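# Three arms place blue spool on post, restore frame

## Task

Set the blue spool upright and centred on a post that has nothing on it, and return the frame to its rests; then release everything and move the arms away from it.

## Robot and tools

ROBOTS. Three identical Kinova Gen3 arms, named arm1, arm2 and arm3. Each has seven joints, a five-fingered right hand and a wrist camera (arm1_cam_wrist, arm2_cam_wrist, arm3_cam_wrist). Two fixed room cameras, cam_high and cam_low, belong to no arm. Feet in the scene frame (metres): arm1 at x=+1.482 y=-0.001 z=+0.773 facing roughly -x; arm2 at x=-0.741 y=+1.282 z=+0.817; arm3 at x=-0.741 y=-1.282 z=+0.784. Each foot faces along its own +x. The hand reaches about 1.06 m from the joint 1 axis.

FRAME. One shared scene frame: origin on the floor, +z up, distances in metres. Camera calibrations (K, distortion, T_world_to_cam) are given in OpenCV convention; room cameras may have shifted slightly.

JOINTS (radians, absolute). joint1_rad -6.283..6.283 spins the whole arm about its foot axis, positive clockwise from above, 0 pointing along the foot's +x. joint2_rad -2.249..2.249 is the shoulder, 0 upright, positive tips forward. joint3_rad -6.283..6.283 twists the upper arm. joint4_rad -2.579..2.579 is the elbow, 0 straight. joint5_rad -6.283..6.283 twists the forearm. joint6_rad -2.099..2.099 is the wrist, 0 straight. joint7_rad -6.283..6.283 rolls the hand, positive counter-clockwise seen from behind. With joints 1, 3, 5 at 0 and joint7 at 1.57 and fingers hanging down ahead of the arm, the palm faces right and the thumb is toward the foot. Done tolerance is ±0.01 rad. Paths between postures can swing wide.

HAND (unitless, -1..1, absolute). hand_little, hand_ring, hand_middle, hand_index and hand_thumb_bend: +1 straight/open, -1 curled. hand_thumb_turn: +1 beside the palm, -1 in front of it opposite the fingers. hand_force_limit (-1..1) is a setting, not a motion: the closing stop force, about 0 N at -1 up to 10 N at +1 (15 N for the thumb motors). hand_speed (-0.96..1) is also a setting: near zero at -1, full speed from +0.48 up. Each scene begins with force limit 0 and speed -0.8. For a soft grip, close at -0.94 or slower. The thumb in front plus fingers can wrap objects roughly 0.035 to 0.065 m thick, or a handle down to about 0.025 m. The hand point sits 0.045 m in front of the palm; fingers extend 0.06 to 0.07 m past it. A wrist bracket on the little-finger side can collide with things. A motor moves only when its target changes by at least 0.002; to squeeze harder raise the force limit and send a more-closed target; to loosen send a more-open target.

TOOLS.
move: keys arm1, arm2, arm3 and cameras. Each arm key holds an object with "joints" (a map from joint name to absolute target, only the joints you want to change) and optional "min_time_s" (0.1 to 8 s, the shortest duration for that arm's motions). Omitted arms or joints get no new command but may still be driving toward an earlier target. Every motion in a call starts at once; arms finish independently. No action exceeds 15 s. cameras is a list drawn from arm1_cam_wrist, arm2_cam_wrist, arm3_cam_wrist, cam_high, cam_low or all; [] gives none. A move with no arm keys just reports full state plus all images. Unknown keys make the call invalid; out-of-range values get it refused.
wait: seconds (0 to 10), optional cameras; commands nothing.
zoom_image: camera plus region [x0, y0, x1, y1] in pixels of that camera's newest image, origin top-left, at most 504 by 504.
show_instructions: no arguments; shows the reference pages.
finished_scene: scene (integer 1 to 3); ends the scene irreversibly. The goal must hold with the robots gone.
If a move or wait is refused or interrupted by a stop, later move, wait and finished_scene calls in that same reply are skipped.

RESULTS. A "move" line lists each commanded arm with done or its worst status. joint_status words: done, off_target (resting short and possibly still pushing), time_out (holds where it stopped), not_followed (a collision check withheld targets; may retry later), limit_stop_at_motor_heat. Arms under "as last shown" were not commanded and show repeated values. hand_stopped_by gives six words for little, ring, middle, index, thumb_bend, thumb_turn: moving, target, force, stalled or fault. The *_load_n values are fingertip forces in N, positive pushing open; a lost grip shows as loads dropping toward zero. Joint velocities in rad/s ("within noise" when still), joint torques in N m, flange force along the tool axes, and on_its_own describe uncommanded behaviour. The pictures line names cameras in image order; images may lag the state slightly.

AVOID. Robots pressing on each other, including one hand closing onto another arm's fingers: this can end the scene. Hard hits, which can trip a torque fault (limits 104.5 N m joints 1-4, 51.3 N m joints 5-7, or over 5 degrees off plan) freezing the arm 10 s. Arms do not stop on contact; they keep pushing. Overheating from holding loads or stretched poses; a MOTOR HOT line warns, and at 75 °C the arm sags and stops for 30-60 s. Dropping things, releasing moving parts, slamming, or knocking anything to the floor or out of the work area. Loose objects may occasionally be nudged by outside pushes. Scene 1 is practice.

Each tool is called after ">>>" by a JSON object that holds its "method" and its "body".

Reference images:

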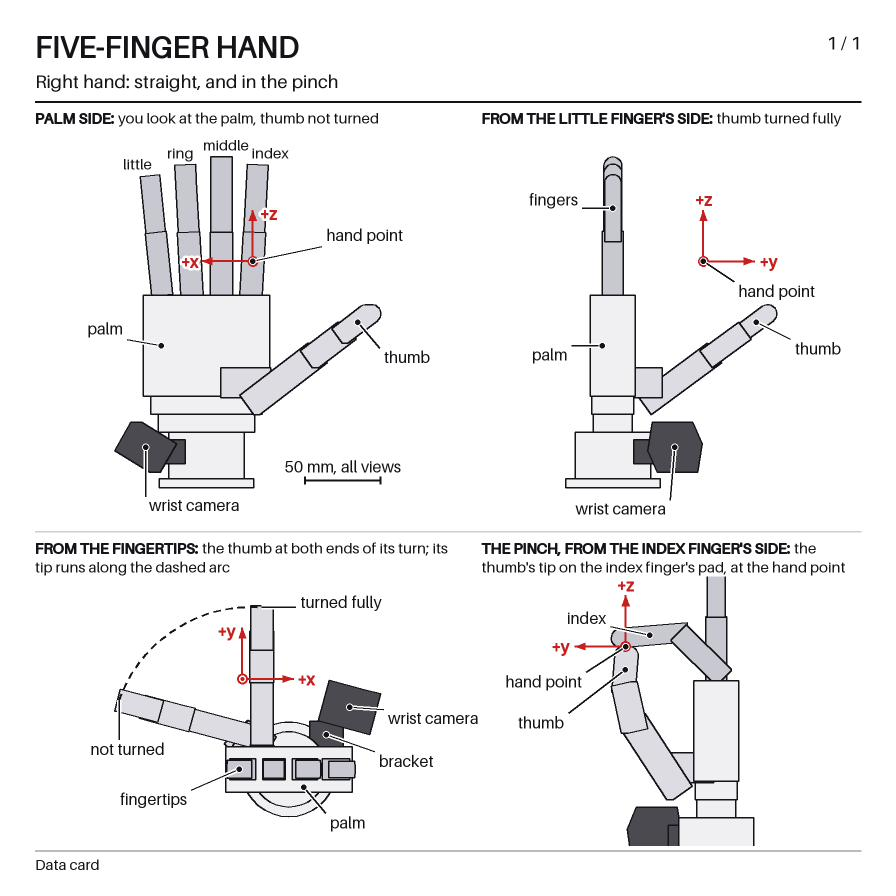

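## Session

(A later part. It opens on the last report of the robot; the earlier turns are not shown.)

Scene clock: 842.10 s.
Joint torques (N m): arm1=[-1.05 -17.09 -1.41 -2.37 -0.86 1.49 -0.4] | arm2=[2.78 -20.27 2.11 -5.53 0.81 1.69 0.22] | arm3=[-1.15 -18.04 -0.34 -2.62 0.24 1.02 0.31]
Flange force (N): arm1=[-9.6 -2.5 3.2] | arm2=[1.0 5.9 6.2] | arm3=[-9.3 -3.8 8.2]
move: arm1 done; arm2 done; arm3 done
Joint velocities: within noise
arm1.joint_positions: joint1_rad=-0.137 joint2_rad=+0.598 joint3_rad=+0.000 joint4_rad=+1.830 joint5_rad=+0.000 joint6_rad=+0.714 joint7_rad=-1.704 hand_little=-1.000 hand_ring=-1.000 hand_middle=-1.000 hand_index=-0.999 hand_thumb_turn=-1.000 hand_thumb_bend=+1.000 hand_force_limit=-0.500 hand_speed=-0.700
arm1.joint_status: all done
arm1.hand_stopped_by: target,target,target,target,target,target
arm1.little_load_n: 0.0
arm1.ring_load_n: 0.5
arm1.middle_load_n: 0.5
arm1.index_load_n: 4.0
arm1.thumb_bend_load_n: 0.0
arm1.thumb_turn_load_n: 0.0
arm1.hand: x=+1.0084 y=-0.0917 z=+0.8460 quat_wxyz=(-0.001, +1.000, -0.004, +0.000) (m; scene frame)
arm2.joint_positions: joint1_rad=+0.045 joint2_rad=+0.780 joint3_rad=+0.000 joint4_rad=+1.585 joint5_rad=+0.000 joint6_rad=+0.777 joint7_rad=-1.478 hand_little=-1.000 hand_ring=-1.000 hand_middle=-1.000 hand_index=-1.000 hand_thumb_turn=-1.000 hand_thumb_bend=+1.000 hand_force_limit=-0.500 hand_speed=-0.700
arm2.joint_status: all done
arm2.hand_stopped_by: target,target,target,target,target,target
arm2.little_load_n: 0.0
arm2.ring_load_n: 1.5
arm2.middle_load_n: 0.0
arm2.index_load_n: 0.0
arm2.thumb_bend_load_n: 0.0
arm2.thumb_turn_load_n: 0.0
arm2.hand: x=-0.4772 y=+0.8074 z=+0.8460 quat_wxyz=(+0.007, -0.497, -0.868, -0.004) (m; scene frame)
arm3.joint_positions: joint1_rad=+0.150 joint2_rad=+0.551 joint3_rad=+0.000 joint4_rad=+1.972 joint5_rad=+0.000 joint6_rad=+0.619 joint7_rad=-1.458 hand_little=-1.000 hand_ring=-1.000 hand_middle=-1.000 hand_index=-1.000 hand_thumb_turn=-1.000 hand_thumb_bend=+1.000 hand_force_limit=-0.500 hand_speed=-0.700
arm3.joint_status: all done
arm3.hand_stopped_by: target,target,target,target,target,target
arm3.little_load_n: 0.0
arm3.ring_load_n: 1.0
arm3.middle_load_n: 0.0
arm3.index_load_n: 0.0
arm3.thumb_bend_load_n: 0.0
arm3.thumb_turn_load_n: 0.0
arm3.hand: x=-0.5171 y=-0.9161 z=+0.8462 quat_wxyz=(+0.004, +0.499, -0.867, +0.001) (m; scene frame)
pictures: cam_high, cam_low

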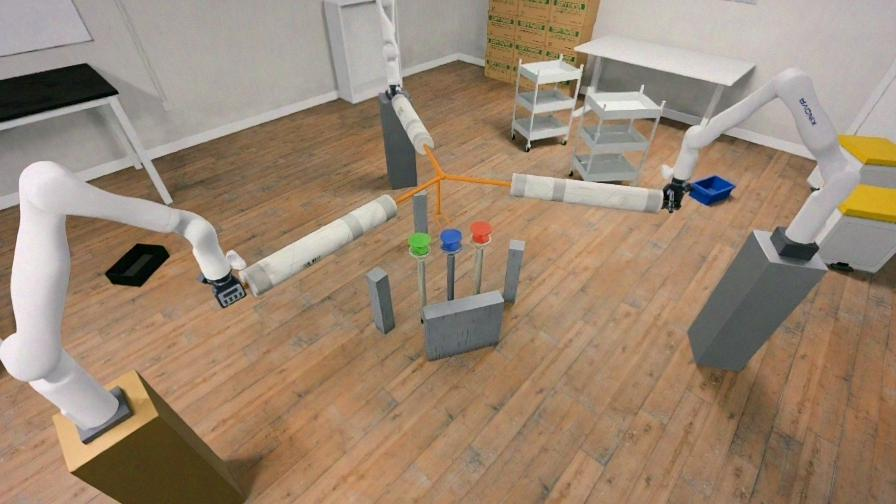

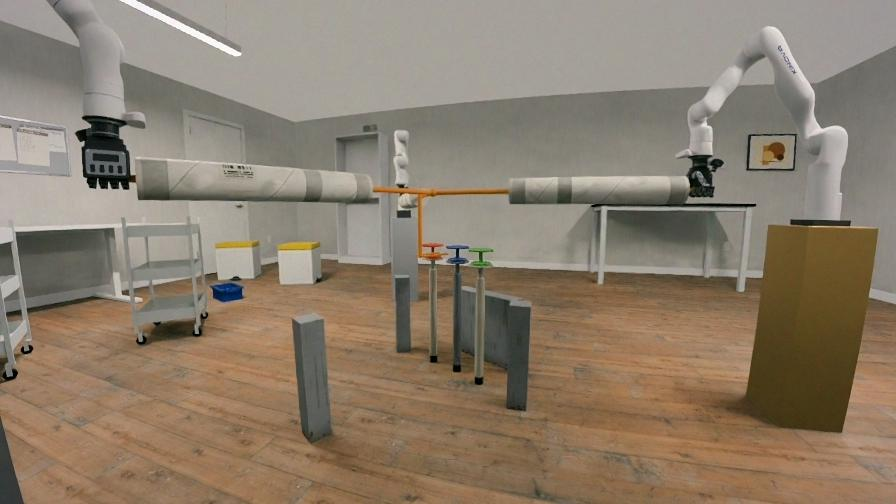

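>>> {"method": "move", "body": {"arm1": {"joints":{"joint1_rad":-0.2290,"joint2_rad":0.7150,"joint4_rad":1.7206,"joint6_rad":0.7060,"joint7_rad":-1.7962},"min_time_s":2.5}, "arm2": {"joints":{"joint1_rad":0.1345,"joint2_rad":0.8933,"joint4_rad":1.4547,"joint6_rad":0.7936,"joint7_rad":-1.3887},"min_time_s":2.5}, "arm3": {"joints":{"joint1_rad":0.1612,"joint2_rad":0.5510,"joint4_rad":2.1814,"joint6_rad":0.4092,"joint7_rad":-1.4463},"min_time_s":2.5}}}

>>> {"method": "move", "body": {"arm1": {"joints":{"joint1_rad":-0.3067,"joint2_rad":0.8304,"joint4_rad":1.5857,"joint6_rad":0.7255,"joint7_rad":-1.8739},"min_time_s":2.5}, "arm2": {"joints":{"joint1_rad":0.2100,"joint2_rad":1.0110,"joint4_rad":1.2898,"joint6_rad":0.8408,"joint7_rad":-1.3132},"min_time_s":2.5}, "arm3": {"joints":{"joint1_rad":0.1790,"joint2_rad":0.5921,"joint4_rad":2.3743,"joint6_rad":0.1752,"joint7_rad":-1.4285},"min_time_s":2.5}}}

>>> {"method": "move", "body": {"arm1": {"joints":{"joint1_rad":-0.3067,"joint2_rad":1.0227,"joint4_rad":1.5850,"joint6_rad":0.5339,"joint7_rad":-1.8739},"min_time_s":2.5}, "arm2": {"joints":{"joint1_rad":0.2093,"joint2_rad":1.1929,"joint4_rad":1.2538,"joint6_rad":0.6949,"joint7_rad":-1.3139},"min_time_s":2.5}, "arm3": {"joints":{"joint1_rad":0.1793,"joint2_rad":0.9335,"joint4_rad":2.3602,"joint6_rad":-0.1521,"joint7_rad":-1.4282},"min_time_s":2.5}, "cameras": ["all"]}}

>>> {"method": "move", "body": {"arm1": {"joints":{"joint1_rad":-0.3067,"joint2_rad":1.2358,"joint4_rad":1.5082,"joint6_rad":0.3976,"joint7_rad":-1.8739},"min_time_s":2.5}, "arm2": {"joints":{"joint1_rad":0.2087,"joint2_rad":1.3987,"joint4_rad":1.1358,"joint6_rad":0.6071,"joint7_rad":-1.3145},"min_time_s":2.5}, "arm3": {"joints":{"joint1_rad":0.1797,"joint2_rad":1.2437,"joint4_rad":2.2456,"joint6_rad":-0.3477,"joint7_rad":-1.4278},"min_time_s":2.5}, "cameras": ["cam_high","cam_low"]}}

>>> {"method": "move", "body": {"arm1": {"joints":{"joint1_rad":-0.3067,"joint2_rad":1.4607,"joint4_rad":1.3542,"joint6_rad":0.3267,"joint7_rad":-1.8739},"min_time_s":3}, "arm2": {"joints":{"joint1_rad":0.2080,"joint2_rad":1.6309,"joint4_rad":0.9186,"joint6_rad":0.5921,"joint7_rad":-1.3152},"min_time_s":3}, "arm3": {"joints":{"joint1_rad":0.1799,"joint2_rad":1.5071,"joint4_rad":2.0530,"joint6_rad":-0.4185,"joint7_rad":-1.4276},"min_time_s":3}, "cameras": ["all"]}}

Scene clock: 865.23 s.
Joint torques (N m): arm1=[-1.06 -19.03 -1.39 -3.14 -0.85 1.07 -0.44] | arm2=[2.54 -21.74 1.87 -5.75 0.72 1.64 0.22] | arm3=[-0.76 -16.16 0.05 -0.57 0.37 1.18 0.32]
Flange force (N): arm1=[-8.1 -1.7 3.4] | arm2=[1.4 5.3 5.6] | arm3=[-8.8 -3.2 9.9]
move: arm1 done; arm2 done; arm3 done
Joint velocities: within noise
arm1.joint_positions: joint1_rad=-0.229 joint2_rad=+0.715 joint3_rad=+0.000 joint4_rad=+1.721 joint5_rad=+0.000 joint6_rad=+0.706 joint7_rad=-1.796 hand_little=-1.000 hand_ring=-1.000 hand_middle=-1.000 hand_index=-0.999 hand_thumb_turn=-1.000 hand_thumb_bend=+1.000 hand_force_limit=-0.500 hand_speed=-0.700
arm1.joint_status: all done
arm1.hand_stopped_by: target,target,target,target,target,target
arm1.little_load_n: 0.0
arm1.ring_load_n: 0.5
arm1.middle_load_n: 0.5
arm1.index_load_n: 3.5
arm1.thumb_bend_load_n: 0.0
arm1.thumb_turn_load_n: 0.0
arm1.hand: x=+0.9769 y=-0.1403 z=+0.8141 quat_wxyz=(-0.001, +1.000, -0.004, +0.000) (m; scene frame)
arm2.joint_positions: joint1_rad=+0.134 joint2_rad=+0.893 joint3_rad=+0.000 joint4_rad=+1.455 joint5_rad=+0.000 joint6_rad=+0.794 joint7_rad=-1.389 hand_little=-1.000 hand_ring=-1.000 hand_middle=-1.000 hand_index=-1.000 hand_thumb_turn=-1.000 hand_thumb_bend=+1.000 hand_force_limit=-0.500 hand_speed=-0.700
arm2.joint_status: all done
arm2.hand_stopped_by: target,target,target,target,target,target
arm2.little_load_n: 0.0
arm2.ring_load_n: 1.5
arm2.middle_load_n: 0.5
arm2.index_load_n: 0.0
arm2.thumb_bend_load_n: 0.0
arm2.thumb_turn_load_n: 0.0
arm2.hand: x=-0.5086 y=+0.7586 z=+0.8139 quat_wxyz=(+0.007, -0.497, -0.868, -0.004) (m; scene frame)
arm3.joint_positions: joint1_rad=+0.161 joint2_rad=+0.551 joint3_rad=+0.000 joint4_rad=+2.181 joint5_rad=+0.000 joint6_rad=+0.409 joint7_rad=-1.446 hand_little=-1.000 hand_ring=-1.000 hand_middle=-1.000 hand_index=-1.000 hand_thumb_turn=-1.000 hand_thumb_bend=+1.000 hand_force_limit=-0.500 hand_speed=-0.700
arm3.joint_status: all done
arm3.hand_stopped_by: target,target,target,target,target,target
arm3.little_load_n: 0.0
arm3.ring_load_n: 1.0
arm3.middle_load_n: 0.0
arm3.index_load_n: 0.5
arm3.thumb_bend_load_n: 0.0
arm3.thumb_turn_load_n: 0.0
arm3.hand: x=-0.5485 y=-0.9648 z=+0.8141 quat_wxyz=(+0.004, +0.499, -0.867, +0.001) (m; scene frame)
pictures: none

Scene clock: 868.03 s.
Joint torques (N m): arm1=[-0.99 -20.97 -1.28 -3.89 -0.85 0.74 -0.49] | arm2=[2.49 -23.39 1.67 -6.29 0.6 1.54 0.15] | arm3=[-0.69 -14.7 0.17 1.47 0.39 1.19 0.34]
Flange force (N): arm1=[-7.1 -1.0 3.4] | arm2=[2.2 5.1 5.2] | arm3=[-7.0 -3.0 12.0]
move: arm1 done; arm2 done; arm3 done
Joint velocities: within noise
arm1.joint_positions: joint1_rad=-0.307 joint2_rad=+0.830 joint3_rad=+0.000 joint4_rad=+1.586 joint5_rad=+0.000 joint6_rad=+0.725 joint7_rad=-1.874 hand_little=-1.000 hand_ring=-1.000 hand_middle=-1.000 hand_index=-0.999 hand_thumb_turn=-1.000 hand_thumb_bend=+1.000 hand_force_limit=-0.500 hand_speed=-0.700
arm1.joint_status: all done
arm1.hand_stopped_by: target,target,target,target,target,target
arm1.little_load_n: 0.0
arm1.ring_load_n: 0.5
arm1.middle_load_n: 0.5
arm1.index_load_n: 4.0
arm1.thumb_bend_load_n: 0.0
arm1.thumb_turn_load_n: 0.0
arm1.hand: x=+0.9469 y=-0.1882 z=+0.7841 quat_wxyz=(-0.001, +1.000, -0.004, +0.000) (m; scene frame)
arm2.joint_positions: joint1_rad=+0.210 joint2_rad=+1.011 joint3_rad=+0.000 joint4_rad=+1.290 joint5_rad=+0.000 joint6_rad=+0.841 joint7_rad=-1.313 hand_little=-1.000 hand_ring=-1.000 hand_middle=-1.000 hand_index=-1.000 hand_thumb_turn=-1.000 hand_thumb_bend=+1.000 hand_force_limit=-0.500 hand_speed=-0.700
arm2.joint_status: all done
arm2.hand_stopped_by: target,target,target,target,target,target
arm2.little_load_n: 0.0
arm2.ring_load_n: 1.5
arm2.middle_load_n: 0.0
arm2.index_load_n: 0.0
arm2.thumb_bend_load_n: -0.5
arm2.thumb_turn_load_n: 0.0
arm2.hand: x=-0.5386 y=+0.7107 z=+0.7840 quat_wxyz=(+0.007, -0.497, -0.868, -0.004) (m; scene frame)
arm3.joint_positions: joint1_rad=+0.179 joint2_rad=+0.592 joint3_rad=+0.000 joint4_rad=+2.374 joint5_rad=+0.000 joint6_rad=+0.175 joint7_rad=-1.429 hand_little=-1.000 hand_ring=-1.000 hand_middle=-1.000 hand_index=-1.000 hand_thumb_turn=-1.000 hand_thumb_bend=+1.000 hand_force_limit=-0.500 hand_speed=-0.700
arm3.joint_status: all done
arm3.hand_stopped_by: target,target,target,target,target,target
arm3.little_load_n: 0.0
arm3.ring_load_n: 1.0
arm3.middle_load_n: 0.0
arm3.index_load_n: 0.5
arm3.thumb_bend_load_n: 0.0
arm3.thumb_turn_load_n: 0.0
arm3.hand: x=-0.5786 y=-1.0128 z=+0.7840 quat_wxyz=(+0.004, +0.499, -0.867, +0.001) (m; scene frame)
pictures: none

Scene clock: 870.83 s.
Joint torques (N m): arm1=[-1.51 -20.75 -1.93 -0.79 -0.8 1.43 -0.38] | arm2=[3.35 -23.72 2.64 -5.24 0.9 1.45 0.23] | arm3=[-1.09 -16.24 -0.32 4.54 0.36 1.25 0.3]
Flange force (N): arm1=[-10.4 -0.9 4.1] | arm2=[2.0 6.7 3.9] | arm3=[-4.0 -3.6 12.5]
move: arm1 done; arm2 done; arm3 done
Joint velocities: within noise
arm1.joint_positions: joint1_rad=-0.307 joint2_rad=+1.023 joint3_rad=+0.000 joint4_rad=+1.585 joint5_rad=+0.000 joint6_rad=+0.534 joint7_rad=-1.874 hand_little=-1.000 hand_ring=-1.000 hand_middle=-1.000 hand_index=-0.999 hand_thumb_turn=-1.000 hand_thumb_bend=+1.000 hand_force_limit=-0.500 hand_speed=-0.700
arm1.joint_status: all done
arm1.hand_stopped_by: target,target,target,target,target,target
arm1.little_load_n: 0.0
arm1.ring_load_n: 0.0
arm1.middle_load_n: 0.5
arm1.index_load_n: 4.0
arm1.thumb_bend_load_n: 0.0
arm1.thumb_turn_load_n: 0.0
arm1.hand: x=+0.9469 y=-0.1880 z=+0.6841 quat_wxyz=(-0.001, +1.000, -0.004, +0.000) (m; scene frame)
arm2.joint_positions: joint1_rad=+0.209 joint2_rad=+1.193 joint3_rad=+0.000 joint4_rad=+1.254 joint5_rad=+0.000 joint6_rad=+0.695 joint7_rad=-1.314 hand_little=-1.000 hand_ring=-1.000 hand_middle=-1.000 hand_index=-1.000 hand_thumb_turn=-1.000 hand_thumb_bend=+1.000 hand_force_limit=-0.500 hand_speed=-0.700
arm2.joint_status: all done
arm2.hand_stopped_by: target,target,target,target,target,target
arm2.little_load_n: 0.0
arm2.ring_load_n: 1.5
arm2.middle_load_n: 0.0
arm2.index_load_n: 0.0
arm2.thumb_bend_load_n: 0.0
arm2.thumb_turn_load_n: 0.0
arm2.hand: x=-0.5387 y=+0.7107 z=+0.6840 quat_wxyz=(+0.007, -0.497, -0.868, -0.004) (m; scene frame)
arm3.joint_positions: joint1_rad=+0.179 joint2_rad=+0.933 joint3_rad=+0.000 joint4_rad=+2.360 joint5_rad=+0.000 joint6_rad=-0.152 joint7_rad=-1.428 hand_little=-1.000 hand_ring=-1.000 hand_middle=-1.000 hand_index=-1.000 hand_thumb_turn=-1.000 hand_thumb_bend=+1.000 hand_force_limit=-0.500 hand_speed=-0.700
arm3.joint_status: all done
arm3.hand_stopped_by: target,target,target,target,target,target
arm3.little_load_n: 0.0
arm3.ring_load_n: 1.0
arm3.middle_load_n: 0.0
arm3.index_load_n: 0.5
arm3.thumb_bend_load_n: 0.0
arm3.thumb_turn_load_n: 0.0
arm3.hand: x=-0.5785 y=-1.0126 z=+0.6841 quat_wxyz=(+0.004, +0.499, -0.867, +0.001) (m; scene frame)
pictures: arm1_cam_wrist, arm2_cam_wrist, arm3_cam_wrist, cam_high, cam_low
camera_calibration:
arm1_cam_wrist: T_world_to_cam=[[0.277752, -0.960171, -0.0304158, -0.419335], [-0.882327, -0.2675, 0.387225, 0.543973], [-0.379938, -0.080716, -0.921483, 1.09125], [0, 0, 0, 1]] pos_world=[1.01104, -0.169039, 0.782175]
arm2_cam_wrist: T_world_to_cam=[[0.74595, 0.665859, 0.0138267, -0.0759246], [0.544926, -0.622144, 0.562132, 0.340678], [0.382903, -0.411788, -0.826932, 1.18057], [0, 0, 0, 1]] pos_world=[-0.581054, 0.748652, 0.785797]
arm3_cam_wrist: T_world_to_cam=[[-0.977376, 0.208174, -0.0374058, -0.329903], [0.172779, 0.887833, 0.426497, 0.721793], [0.121995, 0.410385, -0.903715, 1.22344], [0, 0, 0, 1]] pos_world=[-0.596404, -1.07424, 0.785457]

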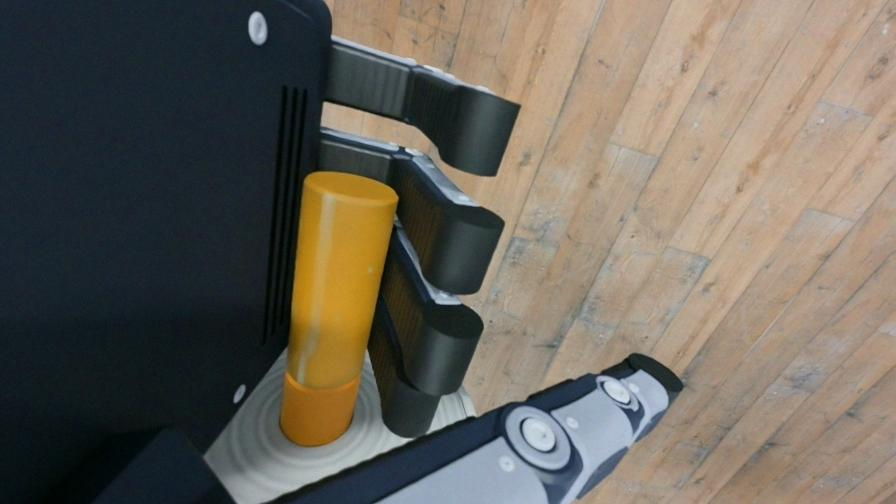

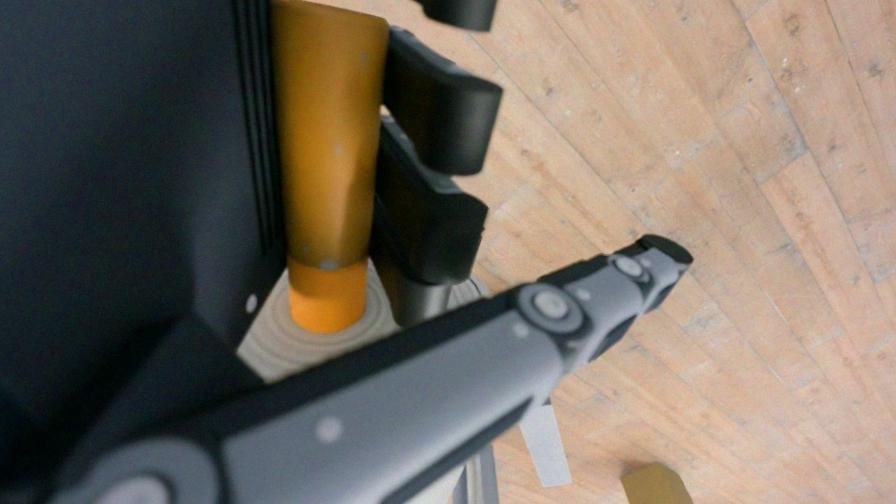

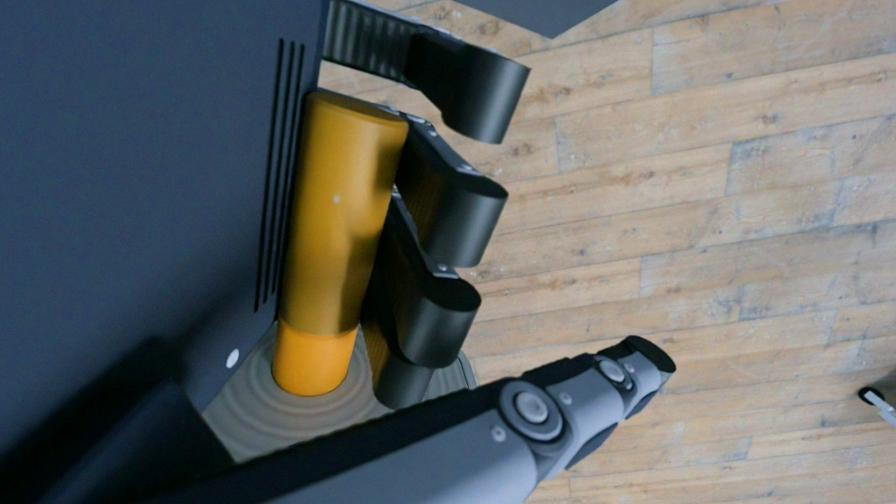

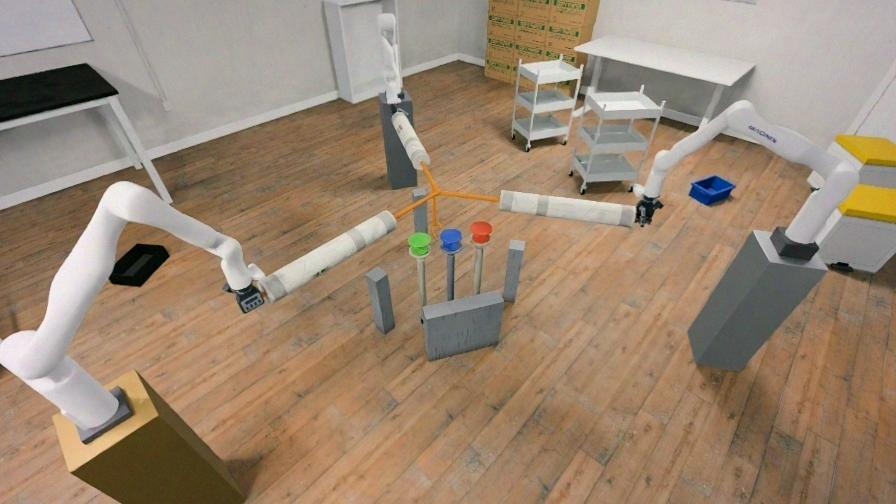

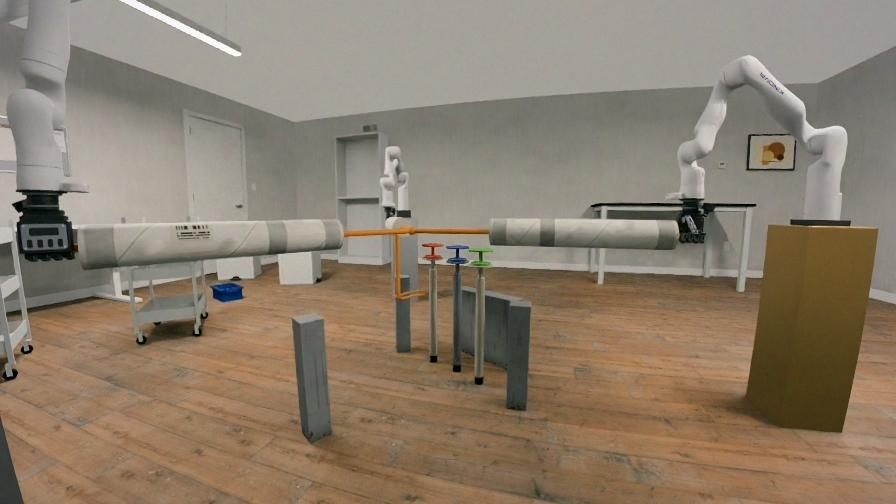

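Scene clock: 873.63 s.
Joint torques (N m): arm1=[-1.47 -20.95 -1.93 0.44 -0.71 1.4 -0.39] | arm2=[3.25 -23.77 2.59 -4.56 0.81 1.39 0.24] | arm3=[-1.1 -17.05 -0.28 6.19 0.42 1.23 0.28]
Flange force (N): arm1=[-10.4 -0.8 4.8] | arm2=[2.5 6.7 2.4] | arm3=[-2.4 -3.1 11.9]
move: arm1 done; arm2 done; arm3 done
Joint velocities: within noise
arm1.joint_positions: joint1_rad=-0.307 joint2_rad=+1.236 joint3_rad=+0.000 joint4_rad=+1.508 joint5_rad=+0.000 joint6_rad=+0.398 joint7_rad=-1.874 hand_little=-1.000 hand_ring=-1.000 hand_middle=-1.000 hand_index=-0.999 hand_thumb_turn=-1.000 hand_thumb_bend=+1.000 hand_force_limit=-0.500 hand_speed=-0.700
arm1.joint_status: all done
arm1.hand_stopped_by: target,target,target,target,target,target
arm1.little_load_n: 0.0
arm1.ring_load_n: 0.0
arm1.middle_load_n: 0.0
arm1.index_load_n: 4.0
arm1.thumb_bend_load_n: 0.0
arm1.thumb_turn_load_n: 0.0
arm1.hand: x=+0.9470 y=-0.1878 z=+0.5840 quat_wxyz=(-0.001, +1.000, -0.004, +0.000) (m; scene frame)
arm2.joint_positions: joint1_rad=+0.209 joint2_rad=+1.399 joint3_rad=+0.000 joint4_rad=+1.136 joint5_rad=+0.000 joint6_rad=+0.607 joint7_rad=-1.315 hand_little=-1.000 hand_ring=-1.000 hand_middle=-1.000 hand_index=-1.000 hand_thumb_turn=-1.000 hand_thumb_bend=+1.000 hand_force_limit=-0.500 hand_speed=-0.700
arm2.joint_status: all done
arm2.hand_stopped_by: target,target,target,target,target,target
arm2.little_load_n: 0.0
arm2.ring_load_n: 1.5
arm2.middle_load_n: 0.5
arm2.index_load_n: 0.5
arm2.thumb_bend_load_n: 0.0
arm2.thumb_turn_load_n: 0.0
arm2.hand: x=-0.5388 y=+0.7106 z=+0.5840 quat_wxyz=(+0.007, -0.497, -0.868, -0.004) (m; scene frame)
arm3.joint_positions: joint1_rad=+0.180 joint2_rad=+1.244 joint3_rad=+0.000 joint4_rad=+2.246 joint5_rad=+0.000 joint6_rad=-0.348 joint7_rad=-1.428 hand_little=-1.000 hand_ring=-1.000 hand_middle=-1.000 hand_index=-1.000 hand_thumb_turn=-1.000 hand_thumb_bend=+1.000 hand_force_limit=-0.500 hand_speed=-0.700
arm3.joint_status: all done
arm3.hand_stopped_by: target,target,target,target,target,target
arm3.little_load_n: 0.0
arm3.ring_load_n: 1.0
arm3.middle_load_n: 0.0
arm3.index_load_n: 0.0
arm3.thumb_bend_load_n: 0.0
arm3.thumb_turn_load_n: 0.0
arm3.hand: x=-0.5784 y=-1.0126 z=+0.5841 quat_wxyz=(+0.004, +0.499, -0.867, +0.001) (m; scene frame)
pictures: cam_high, cam_low

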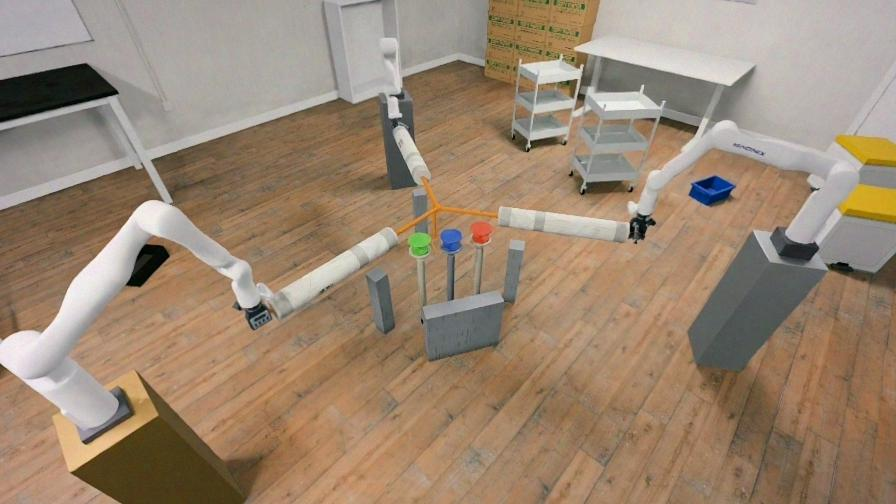

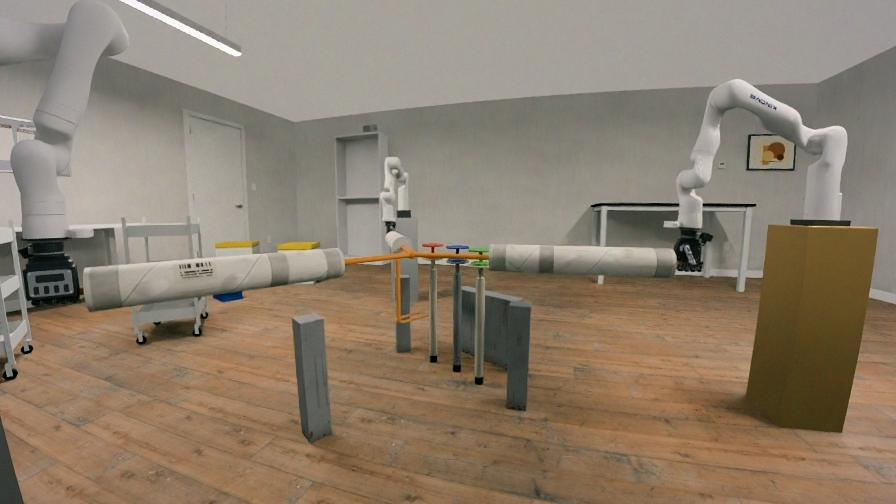

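Scene clock: 876.93 s.
Joint torques (N m): arm1=[-1.36 -20.84 -1.9 1.09 -0.65 1.37 -0.37] | arm2=[3.17 -23.49 2.45 -4.53 0.74 1.36 0.22] | arm3=[-1.11 -17.1 -0.29 6.71 0.43 1.21 0.31]
Flange force (N): arm1=[-10.5 -0.6 5.7] | arm2=[4.0 6.9 0.3] | arm3=[-2.0 -3.0 11.3]
move: arm1 done; arm2 done; arm3 done
Joint velocities: within noise
arm1.joint_positions: joint1_rad=-0.307 joint2_rad=+1.461 joint3_rad=+0.000 joint4_rad=+1.354 joint5_rad=+0.000 joint6_rad=+0.327 joint7_rad=-1.874 hand_little=-1.000 hand_ring=-1.000 hand_middle=-1.000 hand_index=-0.999 hand_thumb_turn=-1.000 hand_thumb_bend=+1.000 hand_force_limit=-0.500 hand_speed=-0.700
arm1.joint_status: all done
arm1.hand_stopped_by: target,target,target,target,target,target
arm1.little_load_n: 0.0
arm1.ring_load_n: 0.0
arm1.middle_load_n: 0.5
arm1.index_load_n: 4.0
arm1.thumb_bend_load_n: 0.0
arm1.thumb_turn_load_n: 0.0
arm1.hand: x=+0.9470 y=-0.1876 z=+0.4840 quat_wxyz=(-0.001, +1.000, -0.004, +0.000) (m; scene frame)
arm2.joint_positions: joint1_rad=+0.208 joint2_rad=+1.631 joint3_rad=+0.000 joint4_rad=+0.919 joint5_rad=+0.000 joint6_rad=+0.592 joint7_rad=-1.315 hand_little=-1.000 hand_ring=-1.000 hand_middle=-1.000 hand_index=-1.000 hand_thumb_turn=-1.000 hand_thumb_bend=+1.000 hand_force_limit=-0.500 hand_speed=-0.700
arm2.joint_status: all done
arm2.hand_stopped_by: target,target,target,target,target,target
arm2.little_load_n: 0.0
arm2.ring_load_n: 1.5
arm2.middle_load_n: 0.0
arm2.index_load_n: 0.5
arm2.thumb_bend_load_n: 0.0
arm2.thumb_turn_load_n: 0.0
arm2.hand: x=-0.5389 y=+0.7106 z=+0.4840 quat_wxyz=(+0.007, -0.497, -0.868, -0.004) (m; scene frame)
arm3.joint_positions: joint1_rad=+0.180 joint2_rad=+1.507 joint3_rad=+0.000 joint4_rad=+2.053 joint5_rad=+0.000 joint6_rad=-0.419 joint7_rad=-1.428 hand_little=-1.000 hand_ring=-1.000 hand_middle=-1.000 hand_index=-1.000 hand_thumb_turn=-1.000 hand_thumb_bend=+1.000 hand_force_limit=-0.500 hand_speed=-0.700
arm3.joint_status: all done
arm3.hand_stopped_by: target,target,target,target,target,target
arm3.little_load_n: 0.0
arm3.ring_load_n: 1.5
arm3.middle_load_n: 0.0
arm3.index_load_n: 0.0
arm3.thumb_bend_load_n: 0.0
arm3.thumb_turn_load_n: 0.0
arm3.hand: x=-0.5784 y=-1.0125 z=+0.4840 quat_wxyz=(+0.004, +0.499, -0.867, +0.001) (m; scene frame)
pictures: arm1_cam_wrist, arm2_cam_wrist, arm3_cam_wrist, cam_high, cam_low
camera_calibration:
arm1_cam_wrist: T_world_to_cam=[[0.277732, -0.960177, -0.0304069, -0.425023], [-0.882333, -0.267478, 0.387226, 0.621573], [-0.379939, -0.080716, -0.921483, 0.906894], [0, 0, 0, 1]] pos_world=[1.01104, -0.168639, 0.582075]
arm2_cam_wrist: T_world_to_cam=[[0.745909, 0.665905, 0.0137843, -0.0730436], [0.544982, -0.622094, 0.562133, 0.453209], [0.382902, -0.411788, -0.826932, 1.01526], [0, 0, 0, 1]] pos_world=[-0.581254, 0.748652, 0.585797]
arm3_cam_wrist: T_world_to_cam=[[-0.977376, 0.208174, -0.0374058, -0.337328], [0.172779, 0.887833, 0.426497, 0.806897], [0.121995, 0.410385, -0.903715, 1.0426], [0, 0, 0, 1]] pos_world=[-0.596304, -1.07404, 0.585457]

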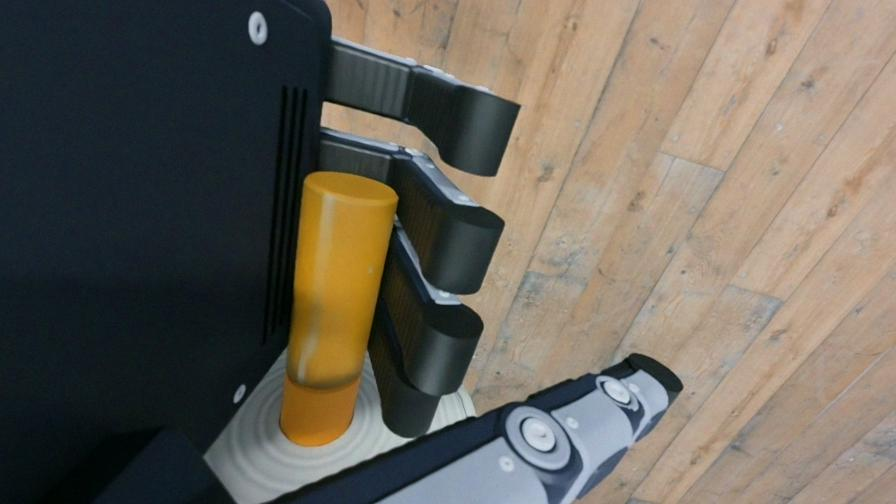

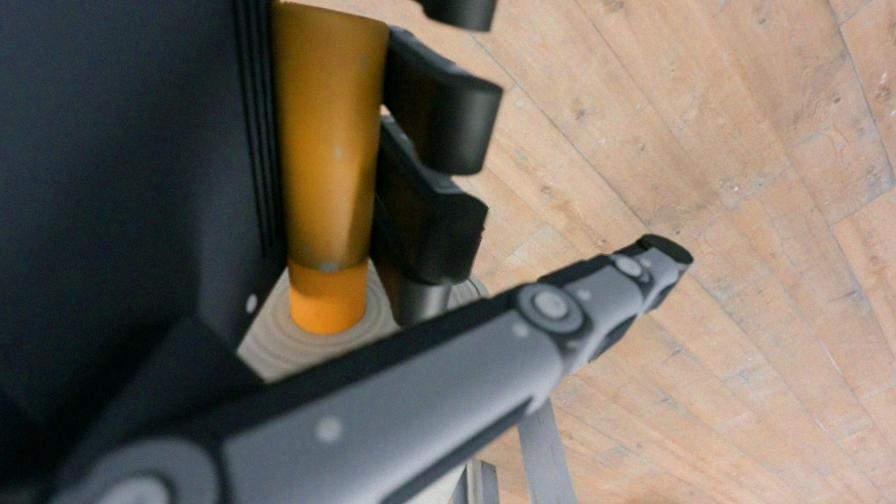

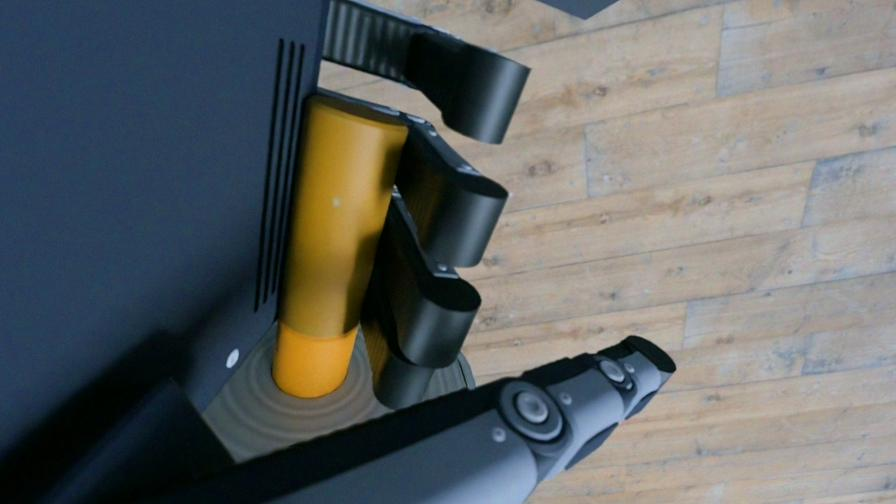

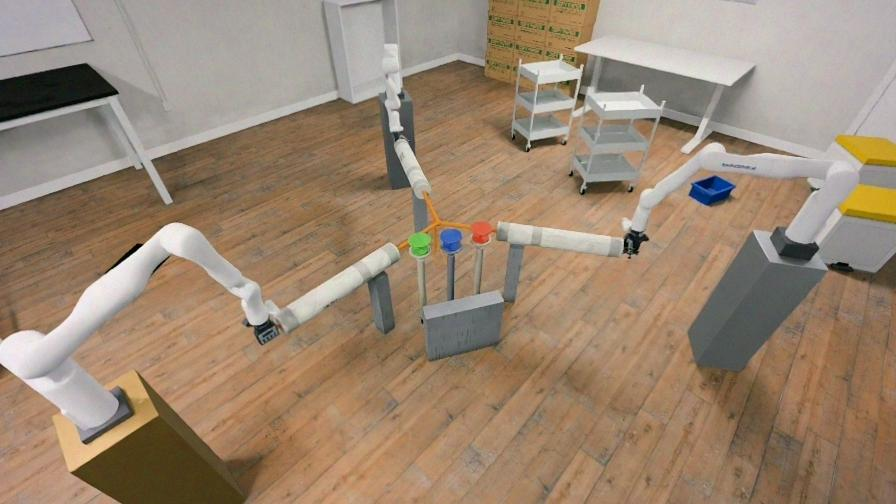

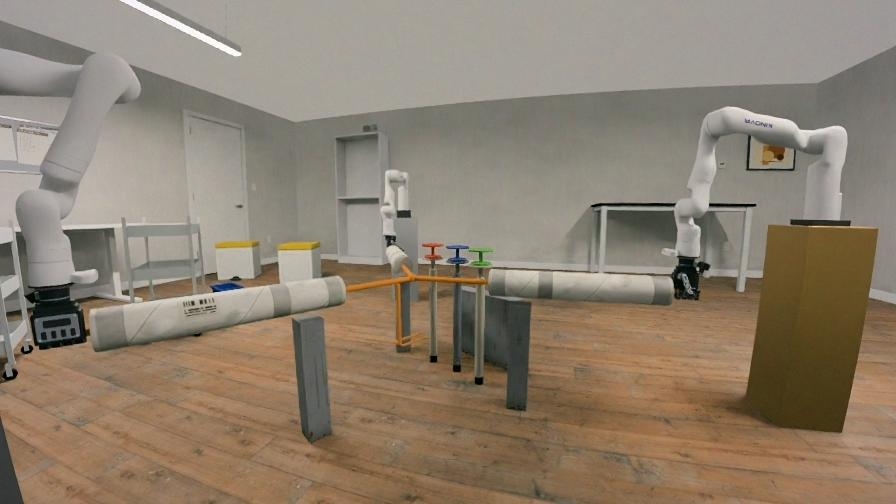

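>>> {"method": "move", "body": {"arm1": {"joints":{"joint1_rad":-0.3067,"joint2_rad":1.5307,"joint4_rad":1.2918,"joint6_rad":0.3191,"joint7_rad":-1.8739},"min_time_s":3}, "arm2": {"joints":{"joint1_rad":0.2078,"joint2_rad":1.7089,"joint4_rad":0.8262,"joint6_rad":0.6065,"joint7_rad":-1.3154},"min_time_s":3}, "arm3": {"joints":{"joint1_rad":0.1801,"joint2_rad":1.5788,"joint4_rad":1.9833,"joint6_rad":-0.4205,"joint7_rad":-1.4274},"min_time_s":3}, "cameras": ["all"]}}

>>> {"method": "zoom_image", "body": {"camera": "cam_low", "region": [280, 220, 560, 400]}}

>>> {"method": "zoom_image", "body": {"camera": "cam_high", "region": [350, 160, 540, 350]}}

Scene clock: 886.73 s.
Joint torques (N m): arm1=[-0.86 -21.4 -0.87 -1.85 -0.3 -0.19 -0.22] | arm2=[1.4 -23.06 0.82 -6.1 0.18 0.05 0.09] | arm3=[-1.36 -17.75 -0.66 4.38 0.44 0.18 0.25]
Flange force (N): arm1=[-3.8 -1.1 0.7] | arm2=[9.1 5.2 -5.1] | arm3=[0.9 -3.3 7.3]
move: arm1 done; arm2 done; arm3 done
Joint velocities: within noise
arm1.joint_positions: joint1_rad=-0.307 joint2_rad=+1.531 joint3_rad=+0.000 joint4_rad=+1.292 joint5_rad=+0.000 joint6_rad=+0.319 joint7_rad=-1.874 hand_little=-1.000 hand_ring=-1.000 hand_middle=-1.000 hand_index=-1.000 hand_thumb_turn=-1.000 hand_thumb_bend=+1.000 hand_force_limit=-0.500 hand_speed=-0.700
arm1.joint_status: all done
arm1.hand_stopped_by: target,target,target,target,target,target
arm1.little_load_n: 0.0
arm1.ring_load_n: 0.0
arm1.middle_load_n: 0.0
arm1.index_load_n: 0.0
arm1.thumb_bend_load_n: 0.0
arm1.thumb_turn_load_n: 0.0
arm1.hand: x=+0.9470 y=-0.1875 z=+0.4539 quat_wxyz=(-0.001, +1.000, -0.004, +0.000) (m; scene frame)
arm2.joint_positions: joint1_rad=+0.208 joint2_rad=+1.709 joint3_rad=+0.000 joint4_rad=+0.826 joint5_rad=+0.000 joint6_rad=+0.606 joint7_rad=-1.315 hand_little=-1.000 hand_ring=-1.000 hand_middle=-1.000 hand_index=-1.000 hand_thumb_turn=-1.000 hand_thumb_bend=+1.000 hand_force_limit=-0.500 hand_speed=-0.700
arm2.joint_status: all done
arm2.hand_stopped_by: target,target,target,target,target,target
arm2.little_load_n: 0.0
arm2.ring_load_n: 0.0
arm2.middle_load_n: 0.0
arm2.index_load_n: 0.0
arm2.thumb_bend_load_n: 0.0
arm2.thumb_turn_load_n: 0.0
arm2.hand: x=-0.5389 y=+0.7106 z=+0.4539 quat_wxyz=(+0.007, -0.497, -0.868, -0.004) (m; scene frame)
arm3.joint_positions: joint1_rad=+0.180 joint2_rad=+1.579 joint3_rad=+0.000 joint4_rad=+1.983 joint5_rad=+0.000 joint6_rad=-0.420 joint7_rad=-1.427 hand_little=-1.000 hand_ring=-1.000 hand_middle=-1.000 hand_index=-1.000 hand_thumb_turn=-1.000 hand_thumb_bend=+1.000 hand_force_limit=-0.500 hand_speed=-0.700
arm3.joint_status: all done
arm3.hand_stopped_by: target,target,target,target,target,target
arm3.little_load_n: 0.5
arm3.ring_load_n: 0.5
arm3.middle_load_n: 0.5
arm3.index_load_n: 0.0
arm3.thumb_bend_load_n: -0.5
arm3.thumb_turn_load_n: 0.0
arm3.hand: x=-0.5784 y=-1.0125 z=+0.4541 quat_wxyz=(+0.004, +0.499, -0.867, +0.001) (m; scene frame)
pictures: arm1_cam_wrist, arm2_cam_wrist, arm3_cam_wrist, cam_high, cam_low
camera_calibration:
arm1_cam_wrist: T_world_to_cam=[[0.277817, -0.960151, -0.0304438, -0.425931], [-0.882307, -0.267571, 0.387222, 0.633304], [-0.379937, -0.0807161, -0.921484, 0.879203], [0, 0, 0, 1]] pos_world=[1.01114, -0.168539, 0.551975]
arm2_cam_wrist: T_world_to_cam=[[0.745934, 0.665878, 0.0137294, -0.0724887], [0.544959, -0.622068, 0.562184, 0.470122], [0.382887, -0.41187, -0.826898, 0.990445], [0, 0, 0, 1]] pos_world=[-0.581354, 0.748652, 0.555697]
arm3_cam_wrist: T_world_to_cam=[[-0.977393, 0.208111, -0.0373284, -0.338566], [0.172756, 0.887846, 0.42648, 0.819659], [0.121897, 0.41039, -0.903726, 1.01553], [0, 0, 0, 1]] pos_world=[-0.596303, -1.07404, 0.555558]

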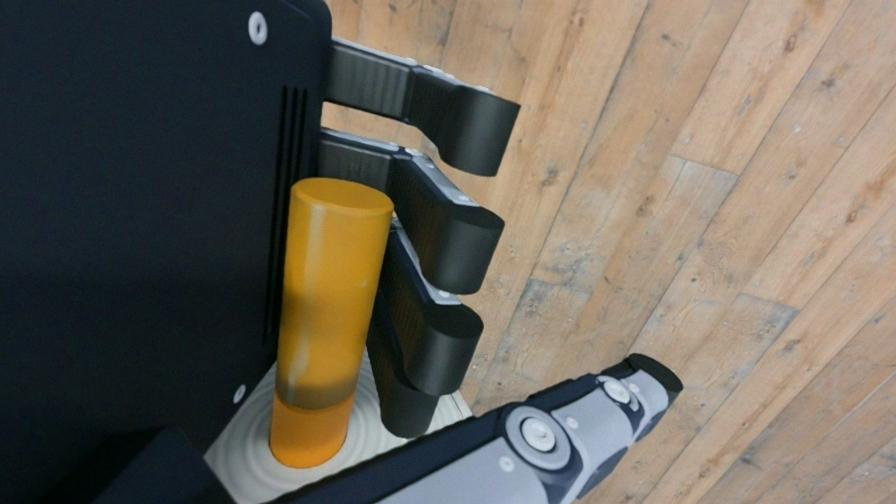

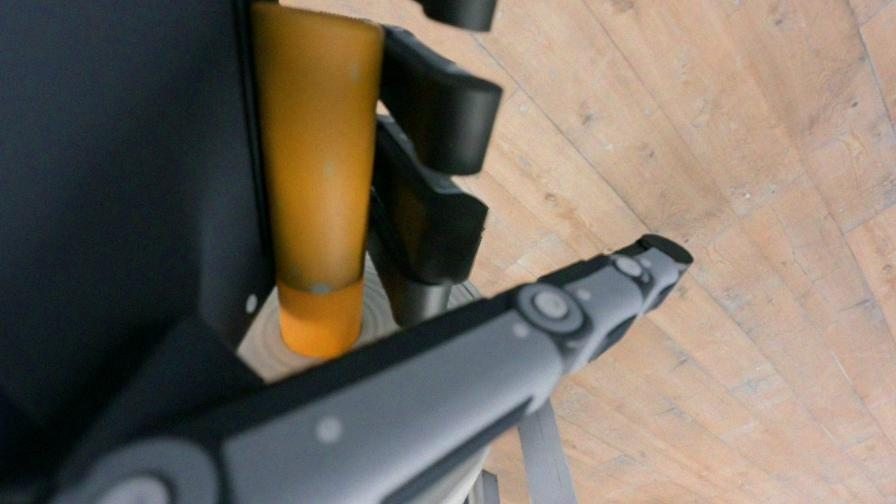

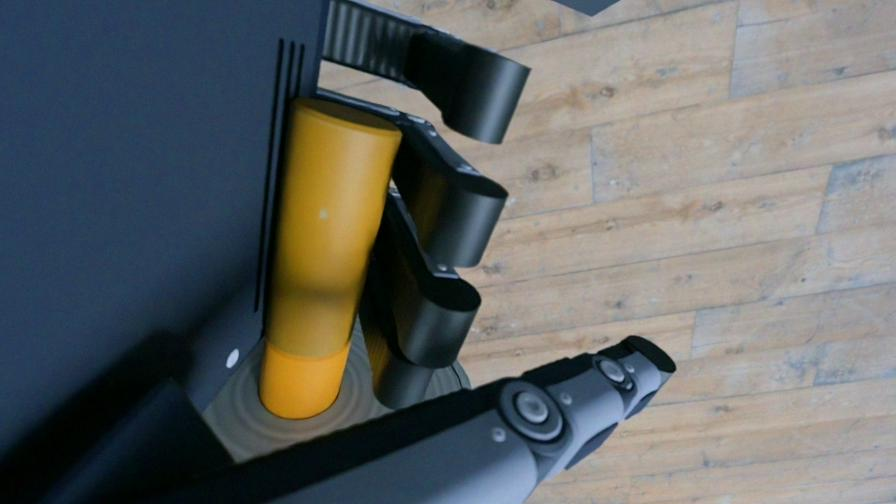

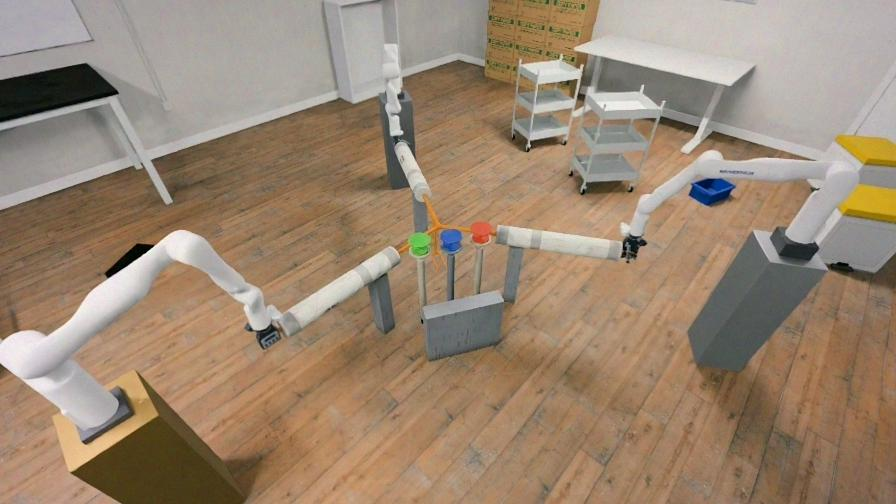

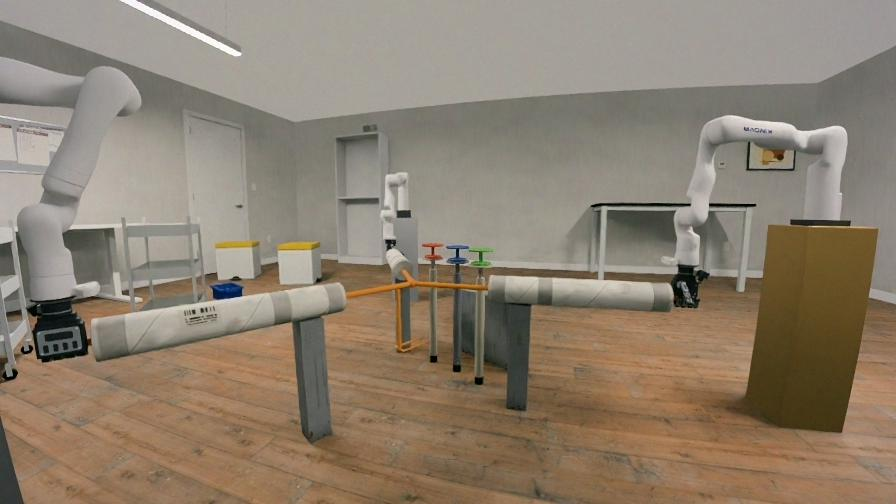

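Scaled by 1.800.

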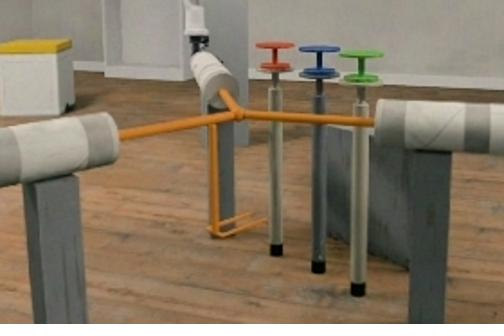

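Scaled by 2.653.

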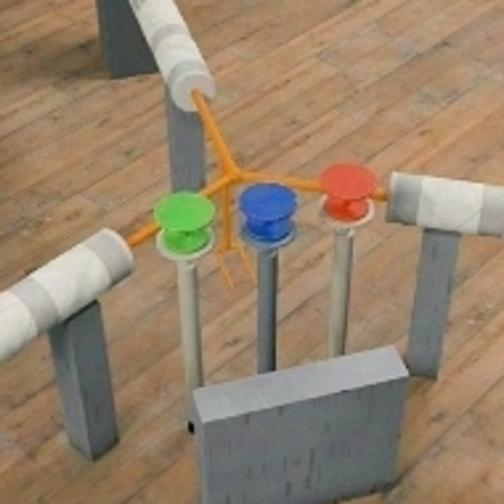

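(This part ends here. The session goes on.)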